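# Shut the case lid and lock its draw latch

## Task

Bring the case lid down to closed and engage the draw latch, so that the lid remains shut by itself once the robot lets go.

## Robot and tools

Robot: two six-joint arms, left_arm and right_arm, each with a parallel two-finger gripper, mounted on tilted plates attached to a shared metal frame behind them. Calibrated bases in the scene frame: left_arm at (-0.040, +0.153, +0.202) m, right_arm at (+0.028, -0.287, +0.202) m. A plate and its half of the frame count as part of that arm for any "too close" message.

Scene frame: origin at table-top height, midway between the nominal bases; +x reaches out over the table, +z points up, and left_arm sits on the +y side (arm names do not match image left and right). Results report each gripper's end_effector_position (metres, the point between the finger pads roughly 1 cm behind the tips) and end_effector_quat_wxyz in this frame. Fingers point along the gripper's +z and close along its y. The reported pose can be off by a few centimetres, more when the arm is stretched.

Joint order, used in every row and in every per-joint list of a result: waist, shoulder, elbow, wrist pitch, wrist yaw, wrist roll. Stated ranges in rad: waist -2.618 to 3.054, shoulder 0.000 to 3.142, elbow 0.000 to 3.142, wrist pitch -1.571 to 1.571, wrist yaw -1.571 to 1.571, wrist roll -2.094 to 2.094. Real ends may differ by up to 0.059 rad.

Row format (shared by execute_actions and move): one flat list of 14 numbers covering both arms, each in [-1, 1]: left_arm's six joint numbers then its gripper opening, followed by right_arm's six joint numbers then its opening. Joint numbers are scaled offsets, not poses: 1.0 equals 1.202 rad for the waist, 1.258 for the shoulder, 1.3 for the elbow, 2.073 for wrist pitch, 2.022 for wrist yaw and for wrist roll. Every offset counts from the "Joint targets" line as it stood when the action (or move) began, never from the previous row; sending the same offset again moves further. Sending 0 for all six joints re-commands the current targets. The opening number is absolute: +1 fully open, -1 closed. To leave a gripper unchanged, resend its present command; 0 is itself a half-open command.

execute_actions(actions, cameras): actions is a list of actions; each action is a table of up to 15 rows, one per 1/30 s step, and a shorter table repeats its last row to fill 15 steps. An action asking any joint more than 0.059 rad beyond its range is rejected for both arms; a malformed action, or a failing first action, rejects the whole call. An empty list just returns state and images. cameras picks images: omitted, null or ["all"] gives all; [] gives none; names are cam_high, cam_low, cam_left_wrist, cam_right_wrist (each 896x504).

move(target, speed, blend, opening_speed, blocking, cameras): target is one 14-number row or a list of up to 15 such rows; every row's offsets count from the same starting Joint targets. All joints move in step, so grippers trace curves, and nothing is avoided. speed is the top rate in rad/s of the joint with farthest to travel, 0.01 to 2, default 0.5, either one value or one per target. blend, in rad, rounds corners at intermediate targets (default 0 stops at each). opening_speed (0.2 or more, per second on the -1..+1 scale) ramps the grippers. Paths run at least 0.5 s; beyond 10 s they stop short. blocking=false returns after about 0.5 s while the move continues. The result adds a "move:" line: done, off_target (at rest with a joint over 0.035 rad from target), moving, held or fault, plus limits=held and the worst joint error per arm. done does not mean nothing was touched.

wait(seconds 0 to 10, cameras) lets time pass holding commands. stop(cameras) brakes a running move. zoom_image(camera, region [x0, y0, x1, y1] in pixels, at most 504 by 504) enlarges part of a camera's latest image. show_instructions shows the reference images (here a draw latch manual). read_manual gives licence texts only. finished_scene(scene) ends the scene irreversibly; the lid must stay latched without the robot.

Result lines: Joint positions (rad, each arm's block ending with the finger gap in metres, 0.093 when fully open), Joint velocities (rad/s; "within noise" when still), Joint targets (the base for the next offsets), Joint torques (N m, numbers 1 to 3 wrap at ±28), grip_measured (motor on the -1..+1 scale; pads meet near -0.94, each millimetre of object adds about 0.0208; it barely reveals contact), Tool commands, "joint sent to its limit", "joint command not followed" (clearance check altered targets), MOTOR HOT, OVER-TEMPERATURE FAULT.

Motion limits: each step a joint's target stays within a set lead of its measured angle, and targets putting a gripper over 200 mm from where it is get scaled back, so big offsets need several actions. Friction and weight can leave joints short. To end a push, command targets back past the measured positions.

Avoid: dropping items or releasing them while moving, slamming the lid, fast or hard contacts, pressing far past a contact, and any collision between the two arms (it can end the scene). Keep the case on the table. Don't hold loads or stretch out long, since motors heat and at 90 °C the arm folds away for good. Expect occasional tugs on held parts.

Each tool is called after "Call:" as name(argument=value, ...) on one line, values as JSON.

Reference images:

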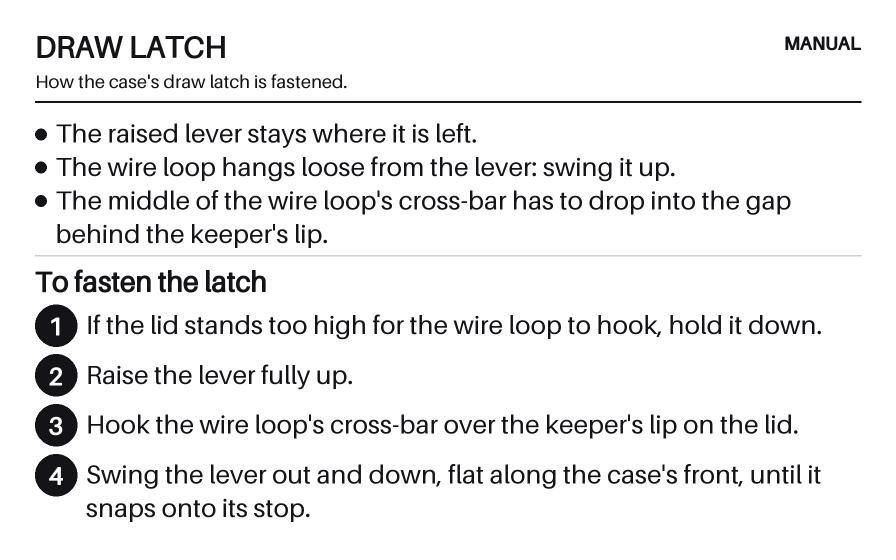

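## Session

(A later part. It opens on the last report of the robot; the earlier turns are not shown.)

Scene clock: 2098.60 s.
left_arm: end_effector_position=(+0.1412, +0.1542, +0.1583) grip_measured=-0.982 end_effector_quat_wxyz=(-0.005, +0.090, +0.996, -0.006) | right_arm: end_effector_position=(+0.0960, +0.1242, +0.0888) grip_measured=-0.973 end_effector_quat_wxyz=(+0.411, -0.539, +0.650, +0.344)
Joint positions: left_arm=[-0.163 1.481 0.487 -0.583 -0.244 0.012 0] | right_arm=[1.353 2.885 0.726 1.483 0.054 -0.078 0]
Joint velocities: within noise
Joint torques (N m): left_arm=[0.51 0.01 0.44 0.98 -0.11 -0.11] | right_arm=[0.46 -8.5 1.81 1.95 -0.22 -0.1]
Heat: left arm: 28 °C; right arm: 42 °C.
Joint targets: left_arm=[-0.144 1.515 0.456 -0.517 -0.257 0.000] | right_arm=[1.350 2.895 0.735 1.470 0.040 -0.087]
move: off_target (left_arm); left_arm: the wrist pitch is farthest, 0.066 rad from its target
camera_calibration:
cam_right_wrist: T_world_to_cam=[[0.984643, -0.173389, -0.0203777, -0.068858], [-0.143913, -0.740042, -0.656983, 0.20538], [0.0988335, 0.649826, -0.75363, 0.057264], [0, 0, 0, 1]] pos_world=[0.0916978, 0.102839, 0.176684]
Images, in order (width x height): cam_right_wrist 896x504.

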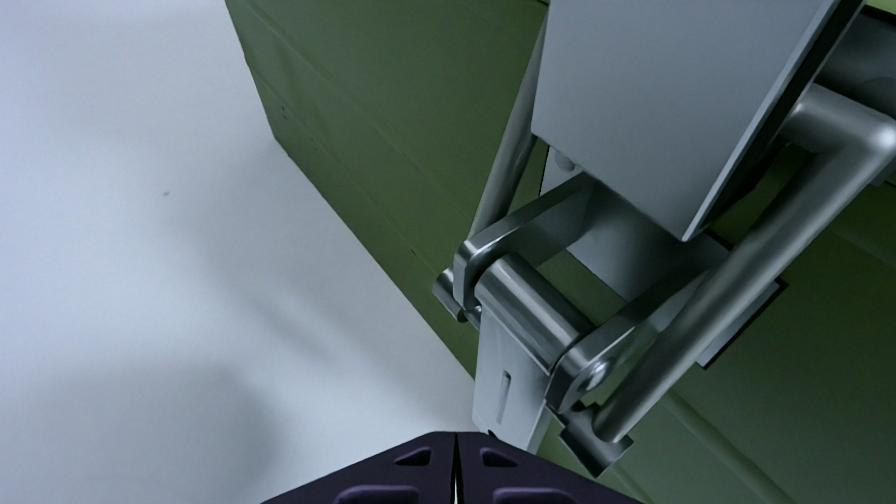

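Call:
move(target=[0,0,0,0,0,0,-1, -0.0682,0.004,0.0285,-0.0087,-0.0326,-0.0272,-1], speed=0.1, cameras=["cam_right_wrist"])

Call:
zoom_image(camera="cam_right_wrist", region=[380, 200, 680, 504])

Scene clock: 2117.83 s.
left_arm: end_effector_position=(+0.1412, +0.1542, +0.1583) grip_measured=-0.982 end_effector_quat_wxyz=(-0.005, +0.090, +0.996, -0.006) | right_arm: end_effector_position=(+0.1029, +0.1250, +0.0865) grip_measured=-0.973 end_effector_quat_wxyz=(+0.398, -0.555, +0.635, +0.360)
Joint positions: left_arm=[-0.163 1.481 0.487 -0.583 -0.244 0.012 0] | right_arm=[1.286 2.885 0.737 1.466 -0.057 -0.135 0]
Joint velocities: within noise
Joint torques (N m): left_arm=[0.49 -0.01 0.44 0.98 -0.11 -0.11] | right_arm=[-0.7 -8.21 3.95 1.94 0.11 -0.06]
Heat: left arm: 28 °C; right arm: 43 °C.
Joint targets: left_arm=[-0.144 1.515 0.456 -0.517 -0.257 0.000] | right_arm=[1.268 2.900 0.772 1.452 -0.026 -0.141]
move: off_target (left_arm); left_arm: the wrist pitch is farthest, 0.066 rad from its target
camera_calibration:
cam_right_wrist: T_world_to_cam=[[0.99292, -0.114493, -0.0316322, -0.0828413], [-0.106952, -0.745883, -0.657434, 0.202382], [0.0516776, 0.656163, -0.752848, 0.0583201], [0, 0, 0, 1]] pos_world=[0.100886, 0.103201, 0.174339]
Images, in order (width x height): cam_right_wrist 896x504.

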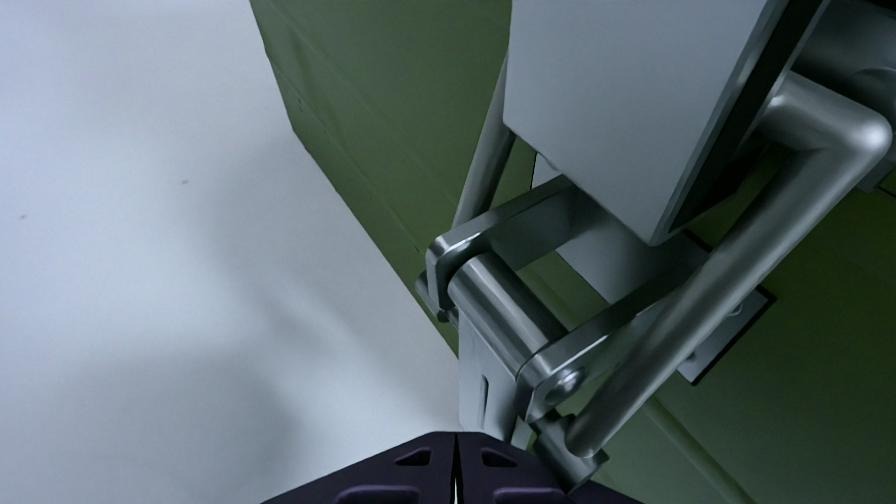

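Scaled by 1.658 from the camera's 896x504 image, which has a finer 1280x720 frame.

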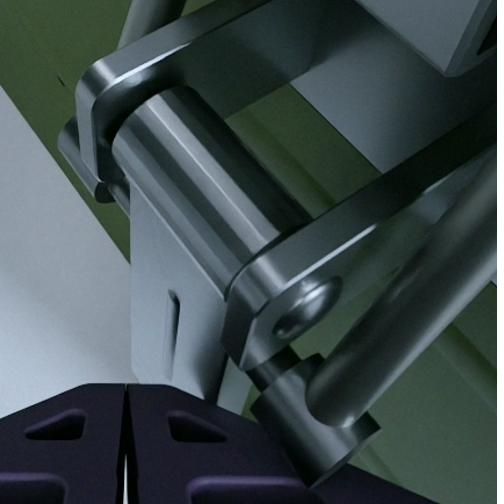

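Call:
move(target=[0,0,0,0,0,0,-1, 0.0516,0.027,-0.0538,0.0497,0.0297,0.0227,-1], speed=0.2, cameras=["cam_right_wrist"])

Scene clock: 2141.23 s.
left_arm: end_effector_position=(+0.1412, +0.1542, +0.1583) grip_measured=-0.982 end_effector_quat_wxyz=(-0.005, +0.090, +0.996, -0.006) | right_arm: end_effector_position=(+0.0982, +0.1137, +0.0809) grip_measured=-0.973 end_effector_quat_wxyz=(+0.409, -0.545, +0.646, +0.345)
Joint positions: left_arm=[-0.163 1.481 0.487 -0.583 -0.244 0.012 0] | right_arm=[1.324 2.921 0.707 1.537 0.02 -0.105 0]
Joint velocities: within noise
Joint torques (N m): left_arm=[0.53 0.01 0.46 0.98 -0.09 -0.11] | right_arm=[1.26 -7.99 0.5 2.19 0 0.09]
Heat: left arm: 28 °C; right arm: 43 °C.
Joint targets: left_arm=[-0.144 1.515 0.456 -0.517 -0.257 0.000] | right_arm=[1.330 2.934 0.702 1.555 0.034 -0.096]
move: off_target (left_arm); left_arm: the wrist pitch is farthest, 0.066 rad from its target
camera_calibration:
cam_right_wrist: T_world_to_cam=[[0.9872, -0.158554, -0.0172448, -0.0752537], [-0.130958, -0.744136, -0.655066, 0.191756], [0.0910307, 0.648939, -0.755375, 0.0589598], [0, 0, 0, 1]] pos_world=[0.0940353, 0.0924994, 0.168852]
Images, in order (width x height): cam_right_wrist 896x504.

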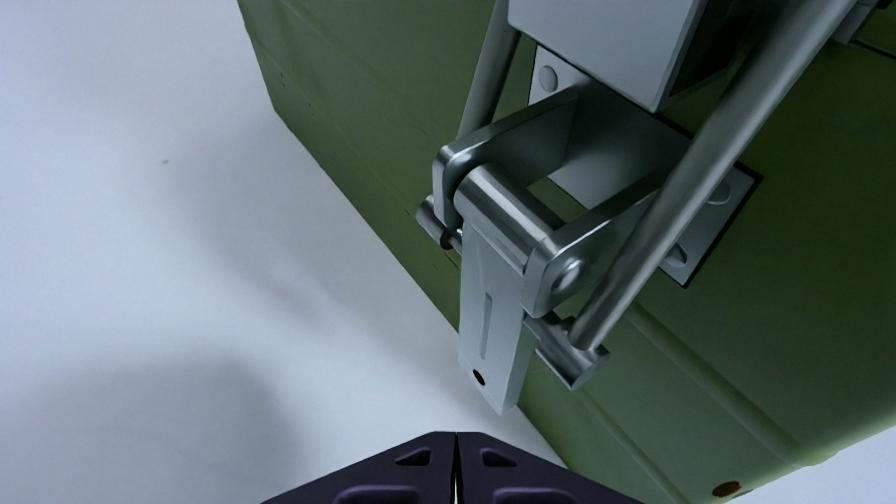

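Call:
move(target=[0,0,0,0,0,0,-1, -0.0616,-0.0016,0.0515,-0.0381,-0.0342,-0.0272,-1], speed=0.12, cameras=["cam_right_wrist"])

Call:
zoom_image(camera="cam_right_wrist", region=[380, 100, 780, 504])

Scene clock: 2145.63 s.
left_arm: end_effector_position=(+0.1412, +0.1542, +0.1583) grip_measured=-0.982 end_effector_quat_wxyz=(-0.005, +0.090, +0.996, -0.006) | right_arm: end_effector_position=(+0.1177, +0.1213, +0.0771) grip_measured=-0.973 end_effector_quat_wxyz=(+0.411, -0.541, +0.649, +0.341)
Joint positions: left_arm=[-0.163 1.481 0.487 -0.583 -0.244 0.012 0] | right_arm=[1.261 2.921 0.754 1.489 -0.015 -0.141 0]
Joint velocities: within noise
Joint torques (N m): left_arm=[0.53 0.01 0.43 0.98 -0.1 -0.11] | right_arm=[0.47 -8.5 2.22 1.92 -0.37 -0.17]
Heat: left arm: 28 °C; right arm: 43 °C.
Joint targets: left_arm=[-0.144 1.515 0.456 -0.517 -0.257 0.000] | right_arm=[1.256 2.932 0.769 1.476 -0.035 -0.151]
move: off_target (left_arm); left_arm: the wrist pitch is farthest, 0.066 rad from its target
camera_calibration:
cam_right_wrist: T_world_to_cam=[[0.98493, -0.172403, -0.0138091, -0.0916941], [-0.139402, -0.744062, -0.653406, 0.198371], [0.102374, 0.645484, -0.756882, 0.0485447], [0, 0, 0, 1]] pos_world=[0.112996, 0.100457, 0.165093]
Images, in order (width x height): cam_right_wrist 896x504.

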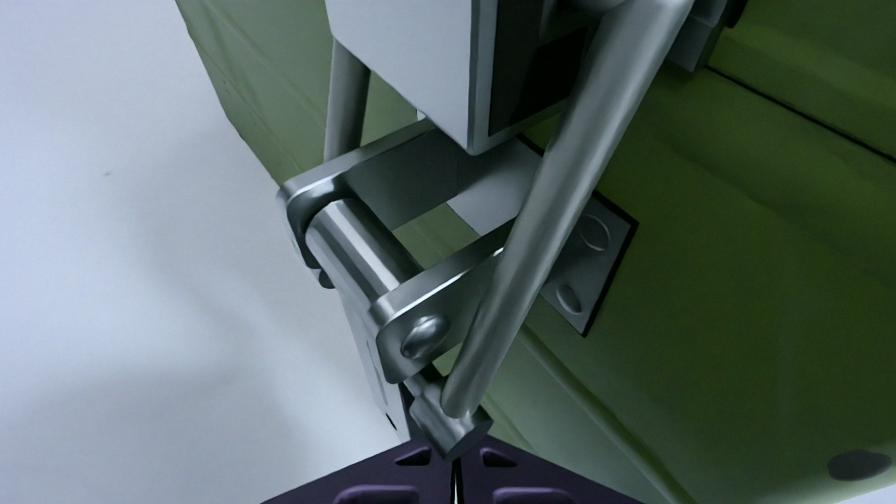

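Scaled by 1.248 from the camera's 896x504 image, which has a finer 1280x720 frame.

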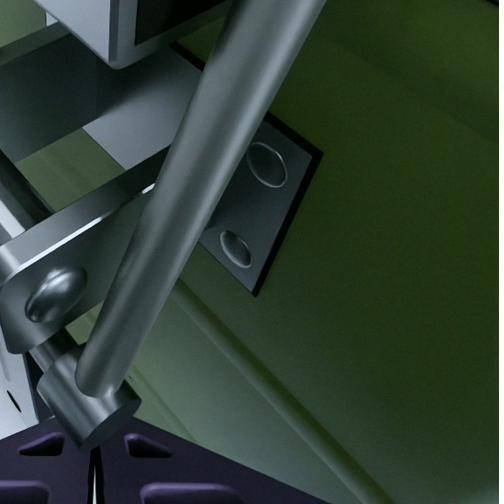

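Call:
move(target=[0,0,0,0,0,0,-1, 0.0616,0.0016,-0.0515,0.0381,0.0342,0.0272,-1], speed=0.2, cameras=["cam_right_wrist"])

Call:
zoom_image(camera="cam_right_wrist", region=[380, 100, 780, 504])

Scene clock: 2152.37 s.
left_arm: end_effector_position=(+0.1412, +0.1542, +0.1583) grip_measured=-0.982 end_effector_quat_wxyz=(-0.005, +0.090, +0.996, -0.006) | right_arm: end_effector_position=(+0.0980, +0.1140, +0.0811) grip_measured=-0.973 end_effector_quat_wxyz=(+0.409, -0.545, +0.645, +0.346)
Joint positions: left_arm=[-0.163 1.481 0.487 -0.583 -0.244 0.012 0] | right_arm=[1.325 2.921 0.707 1.537 0.019 -0.105 0]
Joint velocities: within noise
Joint torques (N m): left_arm=[0.51 -0.01 0.43 0.98 -0.11 -0.1] | right_arm=[1.11 -7.98 0.35 2.21 0 0.1]
Heat: left arm: 28 °C; right arm: 42 °C.
Joint targets: left_arm=[-0.144 1.515 0.456 -0.517 -0.257 0.000] | right_arm=[1.330 2.934 0.702 1.555 0.034 -0.096]
move: off_target (left_arm); left_arm: the wrist pitch is farthest, 0.066 rad from its target
camera_calibration:
cam_right_wrist: T_world_to_cam=[[0.987361, -0.15755, -0.0171974, -0.0750663], [-0.130092, -0.743708, -0.655724, 0.191998], [0.0905195, 0.649674, -0.754805, 0.0588183], [0, 0, 0, 1]] pos_world=[0.0937708, 0.0927513, 0.169003]
Images, in order (width x height): cam_right_wrist 896x504.

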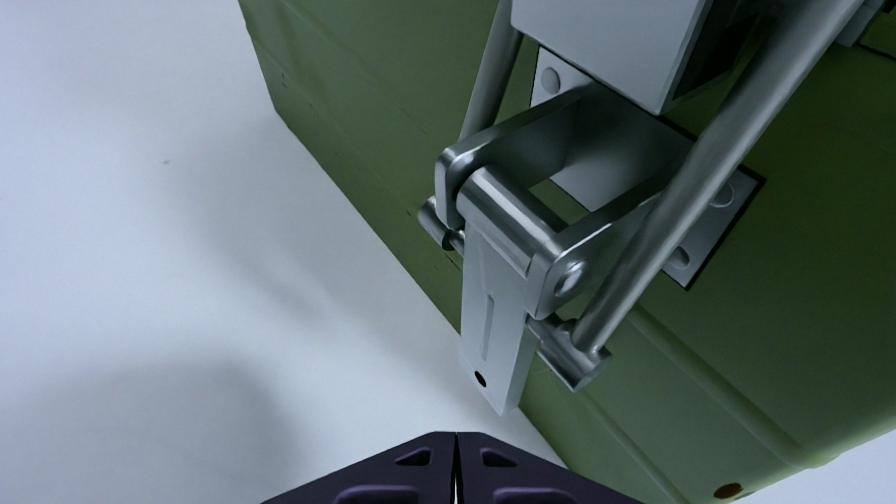

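Scaled by 1.248 from the camera's 896x504 image, which has a finer 1280x720 frame.

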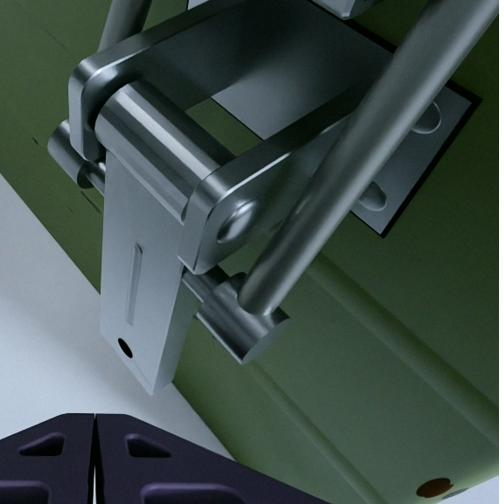

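Call:
move(target=[[0,0,0,0,0,0,-1, 0.005,0.0032,0.0262,-0.0183,0.003,-0.002,-1],[0,0,0,0,0,0,-1, -0.0574,-0.0008,0.0608,-0.0429,-0.0317,-0.0262,-1]], speed=0.12, cameras=["cam_right_wrist"])

Call:
zoom_image(camera="cam_right_wrist", region=[300, 100, 700, 504])

Scene clock: 2170.17 s.
left_arm: end_effector_position=(+0.1412, +0.1542, +0.1583) grip_measured=-0.982 end_effector_quat_wxyz=(-0.005, +0.090, +0.996, -0.006) | right_arm: end_effector_position=(+0.1040, +0.1235, +0.0771) grip_measured=-0.973 end_effector_quat_wxyz=(+0.397, -0.556, +0.637, +0.357)
Joint positions: left_arm=[-0.163 1.481 0.487 -0.583 -0.244 0.012 0] | right_arm=[1.278 2.921 0.754 1.481 -0.059 -0.142 0]
Joint velocities: within noise
Joint torques (N m): left_arm=[0.53 0.01 0.44 0.99 -0.1 -0.11] | right_arm=[-0.49 -8.46 3.19 1.92 0.1 -0.11]
Heat: left arm: 28 °C; right arm: 41 °C.
Joint targets: left_arm=[-0.144 1.515 0.456 -0.517 -0.257 0.000] | right_arm=[1.261 2.933 0.781 1.466 -0.030 -0.149]
move: off_target (left_arm); left_arm: the wrist pitch is farthest, 0.066 rad from its target
camera_calibration:
cam_right_wrist: T_world_to_cam=[[0.992777, -0.116452, -0.0288721, -0.0843831], [-0.106917, -0.749517, -0.653294, 0.195329], [0.054437, 0.651662, -0.756554, 0.0527312], [0, 0, 0, 1]] pos_world=[0.101787, 0.102213, 0.165065]
Images, in order (width x height): cam_right_wrist 896x504.

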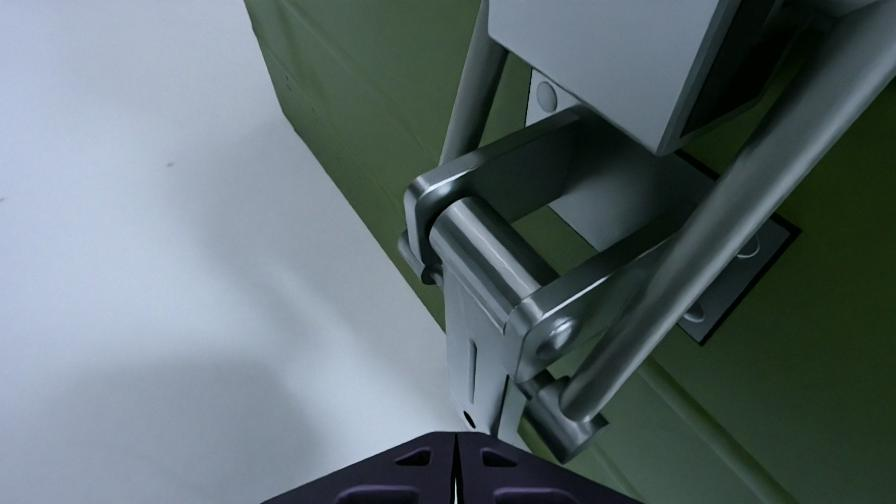

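Scaled by 1.248 from the camera's 896x504 image, which has a finer 1280x720 frame.

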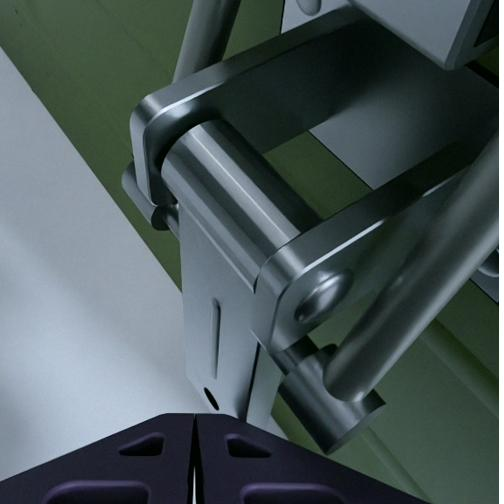

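Call:
move(target=[0,0,0,0,0,0,-1, -0.0167,0,0.0231,-0.005,0,0,-1], speed=0.1, cameras=["cam_right_wrist"])

Call:
zoom_image(camera="cam_right_wrist", region=[300, 100, 700, 504])

Scene clock: 2188.07 s.
left_arm: end_effector_position=(+0.1412, +0.1542, +0.1583) grip_measured=-0.982 end_effector_quat_wxyz=(-0.005, +0.090, +0.996, -0.006) | right_arm: end_effector_position=(+0.1070, +0.1238, +0.0742) grip_measured=-0.973 end_effector_quat_wxyz=(+0.391, -0.556, +0.640, +0.358)
Joint positions: left_arm=[-0.163 1.481 0.487 -0.583 -0.244 0.012 0] | right_arm=[1.262 2.921 0.763 1.461 -0.076 -0.143 0]
Joint velocities: within noise
Joint torques (N m): left_arm=[0.54 0.02 0.46 0.99 -0.11 -0.11] | right_arm=[-0.77 -8.53 5.04 2.02 0.31 -0.04]
Heat: left arm: 28 °C; right arm: 40 °C.
Joint targets: left_arm=[-0.144 1.515 0.456 -0.517 -0.257 0.000] | right_arm=[1.241 2.933 0.811 1.456 -0.030 -0.149]
move: off_target (left_arm, right_arm); left_arm: the wrist pitch is farthest, 0.066 rad from its target; right_arm: the elbow is farthest, 0.048 rad from its target
camera_calibration:
cam_right_wrist: T_world_to_cam=[[0.99255, -0.11485, -0.0406621, -0.0866596], [-0.11381, -0.754878, -0.645915, 0.194897], [0.0434883, 0.645731, -0.762326, 0.0524708], [0, 0, 0, 1]] pos_world=[0.105913, 0.103289, 0.162363]
Images, in order (width x height): cam_right_wrist 896x504.

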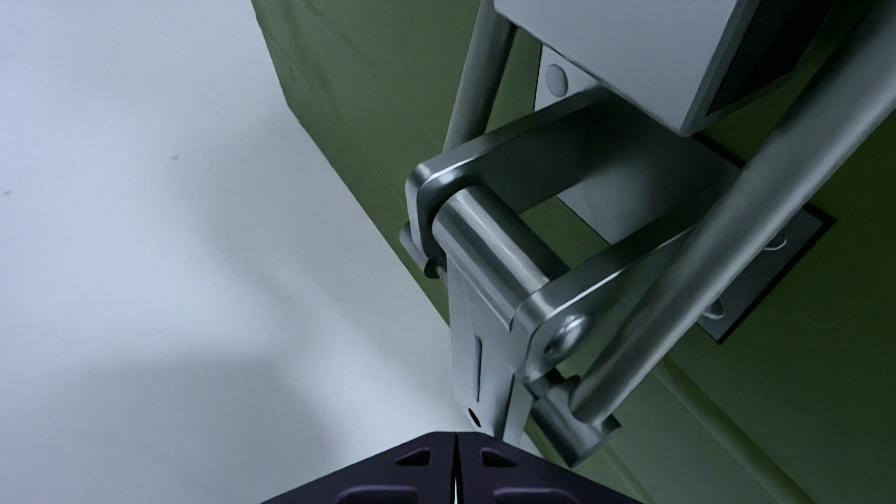

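Scaled by 1.248 from the camera's 896x504 image, which has a finer 1280x720 frame.

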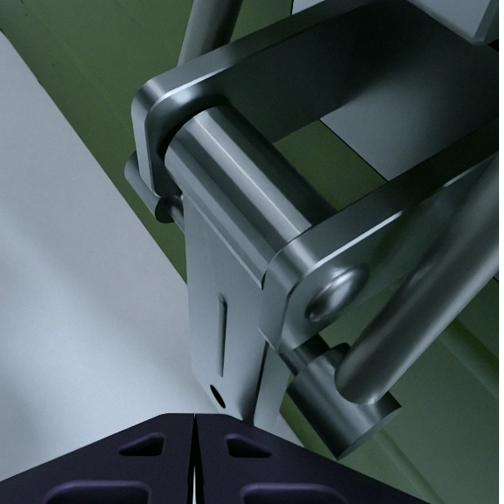

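Call:
move(target=[0,0,0,0,0,0,-1, 0.0741,0,-0.0839,0.0429,0.0317,0.0262,-1], speed=0.15, cameras=["cam_right_wrist"])

Call:
zoom_image(camera="cam_right_wrist", region=[380, 60, 780, 464])

Scene clock: 2196.93 s.
left_arm: end_effector_position=(+0.1412, +0.1542, +0.1583) grip_measured=-0.982 end_effector_quat_wxyz=(-0.005, +0.090, +0.996, -0.006) | right_arm: end_effector_position=(+0.0978, +0.1129, +0.0788) grip_measured=-0.973 end_effector_quat_wxyz=(+0.405, -0.547, +0.647, +0.343)
Joint positions: left_arm=[-0.163 1.481 0.487 -0.583 -0.244 0.012 0] | right_arm=[1.324 2.921 0.707 1.526 0.019 -0.105 0]
Joint velocities: within noise
Joint torques (N m): left_arm=[0.51 0.01 0.44 0.98 -0.1 -0.11] | right_arm=[1.09 -8.27 0.36 2.23 -0.06 0.04]
Heat: left arm: 28 °C; right arm: 40 °C.
Joint targets: left_arm=[-0.144 1.515 0.456 -0.517 -0.257 0.000] | right_arm=[1.330 2.933 0.702 1.544 0.034 -0.096]
move: off_target (left_arm); left_arm: the wrist pitch is farthest, 0.066 rad from its target
camera_calibration:
cam_right_wrist: T_world_to_cam=[[0.98738, -0.157369, -0.0177743, -0.0750782], [-0.131285, -0.750575, -0.647612, 0.189862], [0.0885732, 0.641773, -0.761763, 0.0594083], [0, 0, 0, 1]] pos_world=[0.0937948, 0.0925643, 0.166878]
Images, in order (width x height): cam_right_wrist 896x504.

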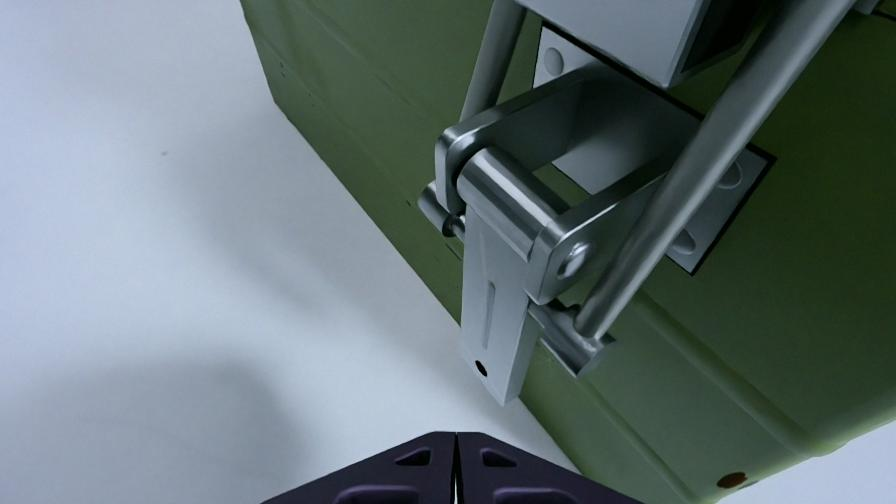

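Scaled by 1.248 from the camera's 896x504 image, which has a finer 1280x720 frame.

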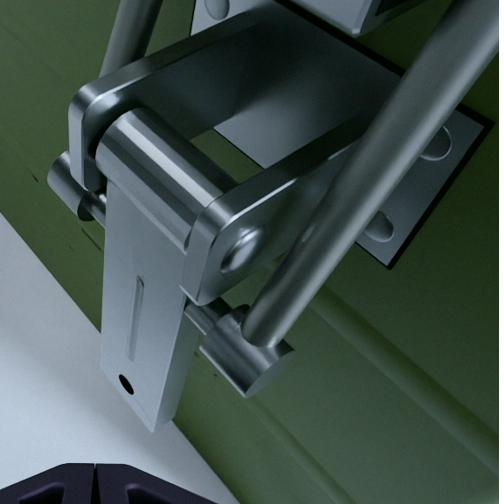

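Call:
move(target=[0,-0.06,0,0,0,0,-1, 0,0,0,0,0,0,-1], speed=0.05, cameras=["cam_right_wrist"])

Call:
move(target=[0,-0.2,0,0,0,0,-1, 0,0,0,0,0,0,-1], speed=0.2, cameras=["cam_right_wrist","cam_left_wrist"])

Scene clock: 2212.60 s.
left_arm: end_effector_position=(+0.1417, +0.1545, +0.1589) grip_measured=-0.982 end_effector_quat_wxyz=(+0.008, +0.085, +0.996, -0.009) | right_arm: end_effector_position=(+0.0980, +0.1129, +0.0789) grip_measured=-0.973 end_effector_quat_wxyz=(+0.406, -0.546, +0.648, +0.343)
Joint positions: left_arm=[-0.16 1.453 0.467 -0.563 -0.241 0.012 0] | right_arm=[1.324 2.921 0.707 1.527 0.02 -0.104 0]
Joint velocities: within noise
Joint torques (N m): left_arm=[0.18 -4.08 2.18 0.84 -0.13 -0.1] | right_arm=[1.18 -8.16 0.58 2.27 -0.04 0.1]
Heat: left arm: 28 °C; right arm: 42 °C.
Joint targets: left_arm=[-0.144 1.440 0.456 -0.517 -0.257 0.000] | right_arm=[1.330 2.933 0.702 1.544 0.034 -0.096]
move: off_target (left_arm); left_arm: the wrist pitch is farthest, 0.046 rad from its target
camera_calibration:
cam_right_wrist: T_world_to_cam=[[0.987152, -0.158775, -0.0179376, -0.0750934], [-0.132401, -0.74996, -0.648097, 0.190091], [0.0894491, 0.642145, -0.761346, 0.0593176], [0, 0, 0, 1]] pos_world=[0.093991, 0.0925472, 0.167012]
Images, in order (width x height): cam_right_wrist 896x504.

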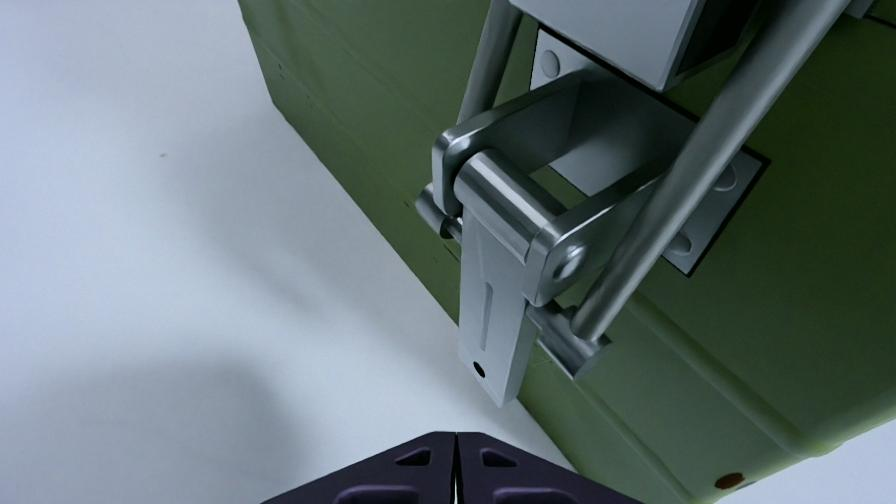

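Scene clock: 2214.17 s.
left_arm: end_effector_position=(+0.1783, +0.1611, +0.2010) grip_measured=-0.982 end_effector_quat_wxyz=(+0.137, +0.047, +0.989, -0.018) | right_arm: end_effector_position=(+0.0980, +0.1129, +0.0789) grip_measured=-0.973 end_effector_quat_wxyz=(+0.406, -0.546, +0.648, +0.343)
Joint positions: left_arm=[-0.153 1.204 0.462 -0.539 -0.242 0.011 0] | right_arm=[1.324 2.921 0.707 1.527 0.02 -0.104 0]
Joint velocities: within noise
Joint torques (N m): left_arm=[-0.12 -3.49 3.59 1.06 -0.12 -0.1] | right_arm=[1.31 -8.23 0.23 2.21 -0.03 0.05]
Heat: left arm: 28 °C; right arm: 42 °C.
Joint targets: left_arm=[-0.144 1.189 0.456 -0.517 -0.257 0.000] | right_arm=[1.330 2.933 0.702 1.544 0.034 -0.096]
move: done
camera_calibration:
cam_left_wrist: T_world_to_cam=[[-0.0841752, -0.995744, 0.0375402, 0.167799], [-0.979487, 0.0896056, 0.18049, 0.163947], [-0.183086, -0.0215773, -0.98286, 0.318364], [0, 0, 0, 1]] pos_world=[0.232996, 0.159264, 0.277017]
cam_right_wrist: T_world_to_cam=[[0.987152, -0.158775, -0.0179376, -0.0750934], [-0.132401, -0.74996, -0.648097, 0.190091], [0.0894491, 0.642145, -0.761346, 0.0593176], [0, 0, 0, 1]] pos_world=[0.093991, 0.0925472, 0.167012]
Images, in order (width x height): cam_left_wrist 896x504, cam_right_wrist 896x504.

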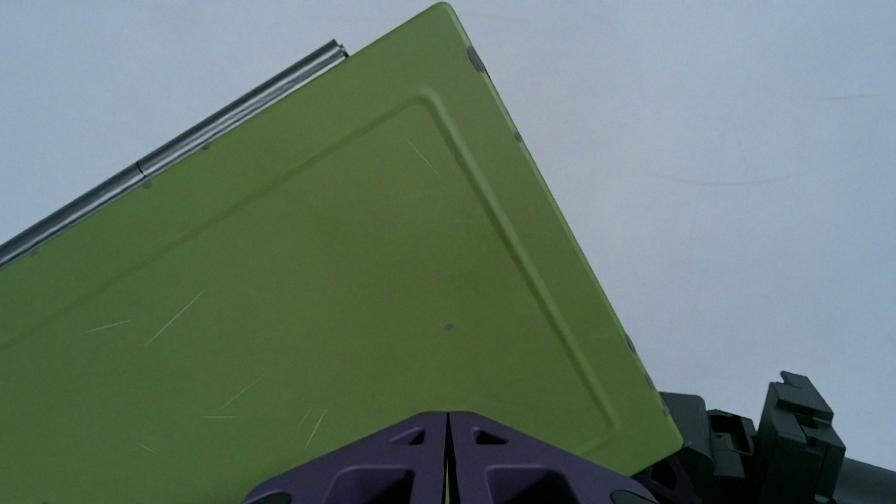

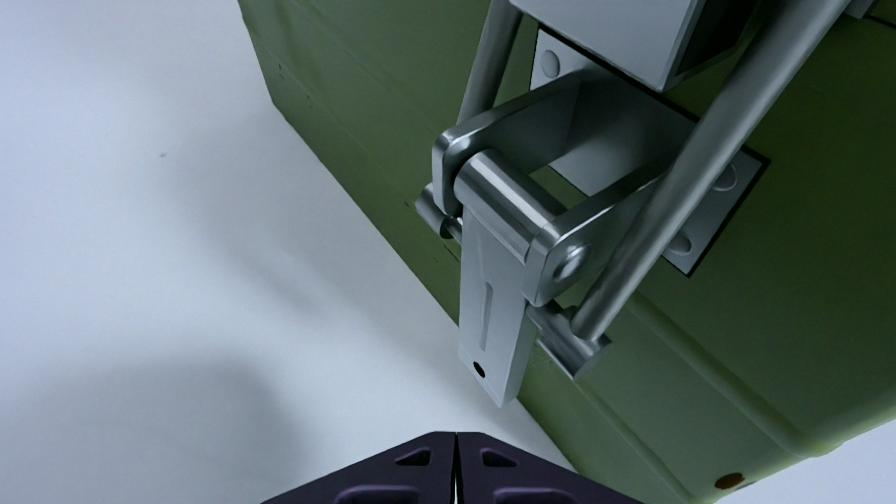

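Call:
move(target=[[0,0,0,0,0,0,-1, 0.0815,-0.1296,-0.0785,-0.0212,0.0376,0.0326,-1],[0,0,0,0,0,0,-1, -0.1572,-0.4642,-0.0877,-0.2697,-0.2636,-0.1652,-1]], speed=0.5, blend=0.05, cameras=["cam_right_wrist"])

Call:
zoom_image(camera="cam_right_wrist", region=[470, 260, 770, 500])

Scene clock: 2226.57 s.
left_arm: end_effector_position=(+0.1783, +0.1611, +0.2010) grip_measured=-0.982 end_effector_quat_wxyz=(+0.137, +0.047, +0.989, -0.018) | right_arm: end_effector_position=(+0.0934, +0.1080, +0.1835) grip_measured=-0.973 end_effector_quat_wxyz=(-0.336, +0.660, -0.515, -0.431)
Joint positions: left_arm=[-0.153 1.204 0.462 -0.539 -0.242 0.011 0] | right_arm=[1.147 2.376 0.596 1 -0.485 -0.42 0]
Joint velocities: within noise
Joint torques (N m): left_arm=[-0.1 -3.49 3.6 1.06 -0.12 -0.09] | right_arm=[0.38 -10.92 2.18 1.74 -0.47 -0.09]
Heat: left arm: 28 °C; right arm: 43 °C.
Joint targets: left_arm=[-0.144 1.189 0.456 -0.517 -0.257 0.000] | right_arm=[1.141 2.349 0.588 0.985 -0.499 -0.430]
move: done
camera_calibration:
cam_right_wrist: T_world_to_cam=[[0.967102, 0.253874, -0.0161562, -0.112453], [0.176614, -0.715785, -0.675618, 0.226086], [-0.183086, 0.650538, -0.737075, 0.16265], [0, 0, 0, 1]] pos_world=[0.0986028, 0.0845673, 0.270816]
Images, in order (width x height): cam_right_wrist 896x504.

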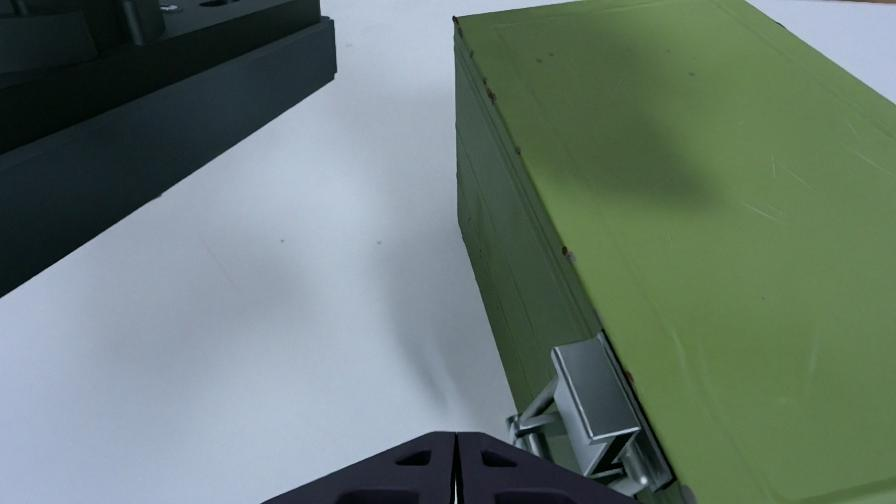

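Scaled by 1.680 from the camera's 896x504 image, which has a finer 1280x720 frame.

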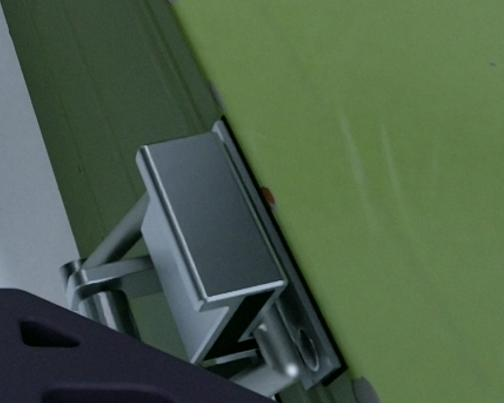

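Call:
finished_scene(scene=1)

The scene is finished: the task was done.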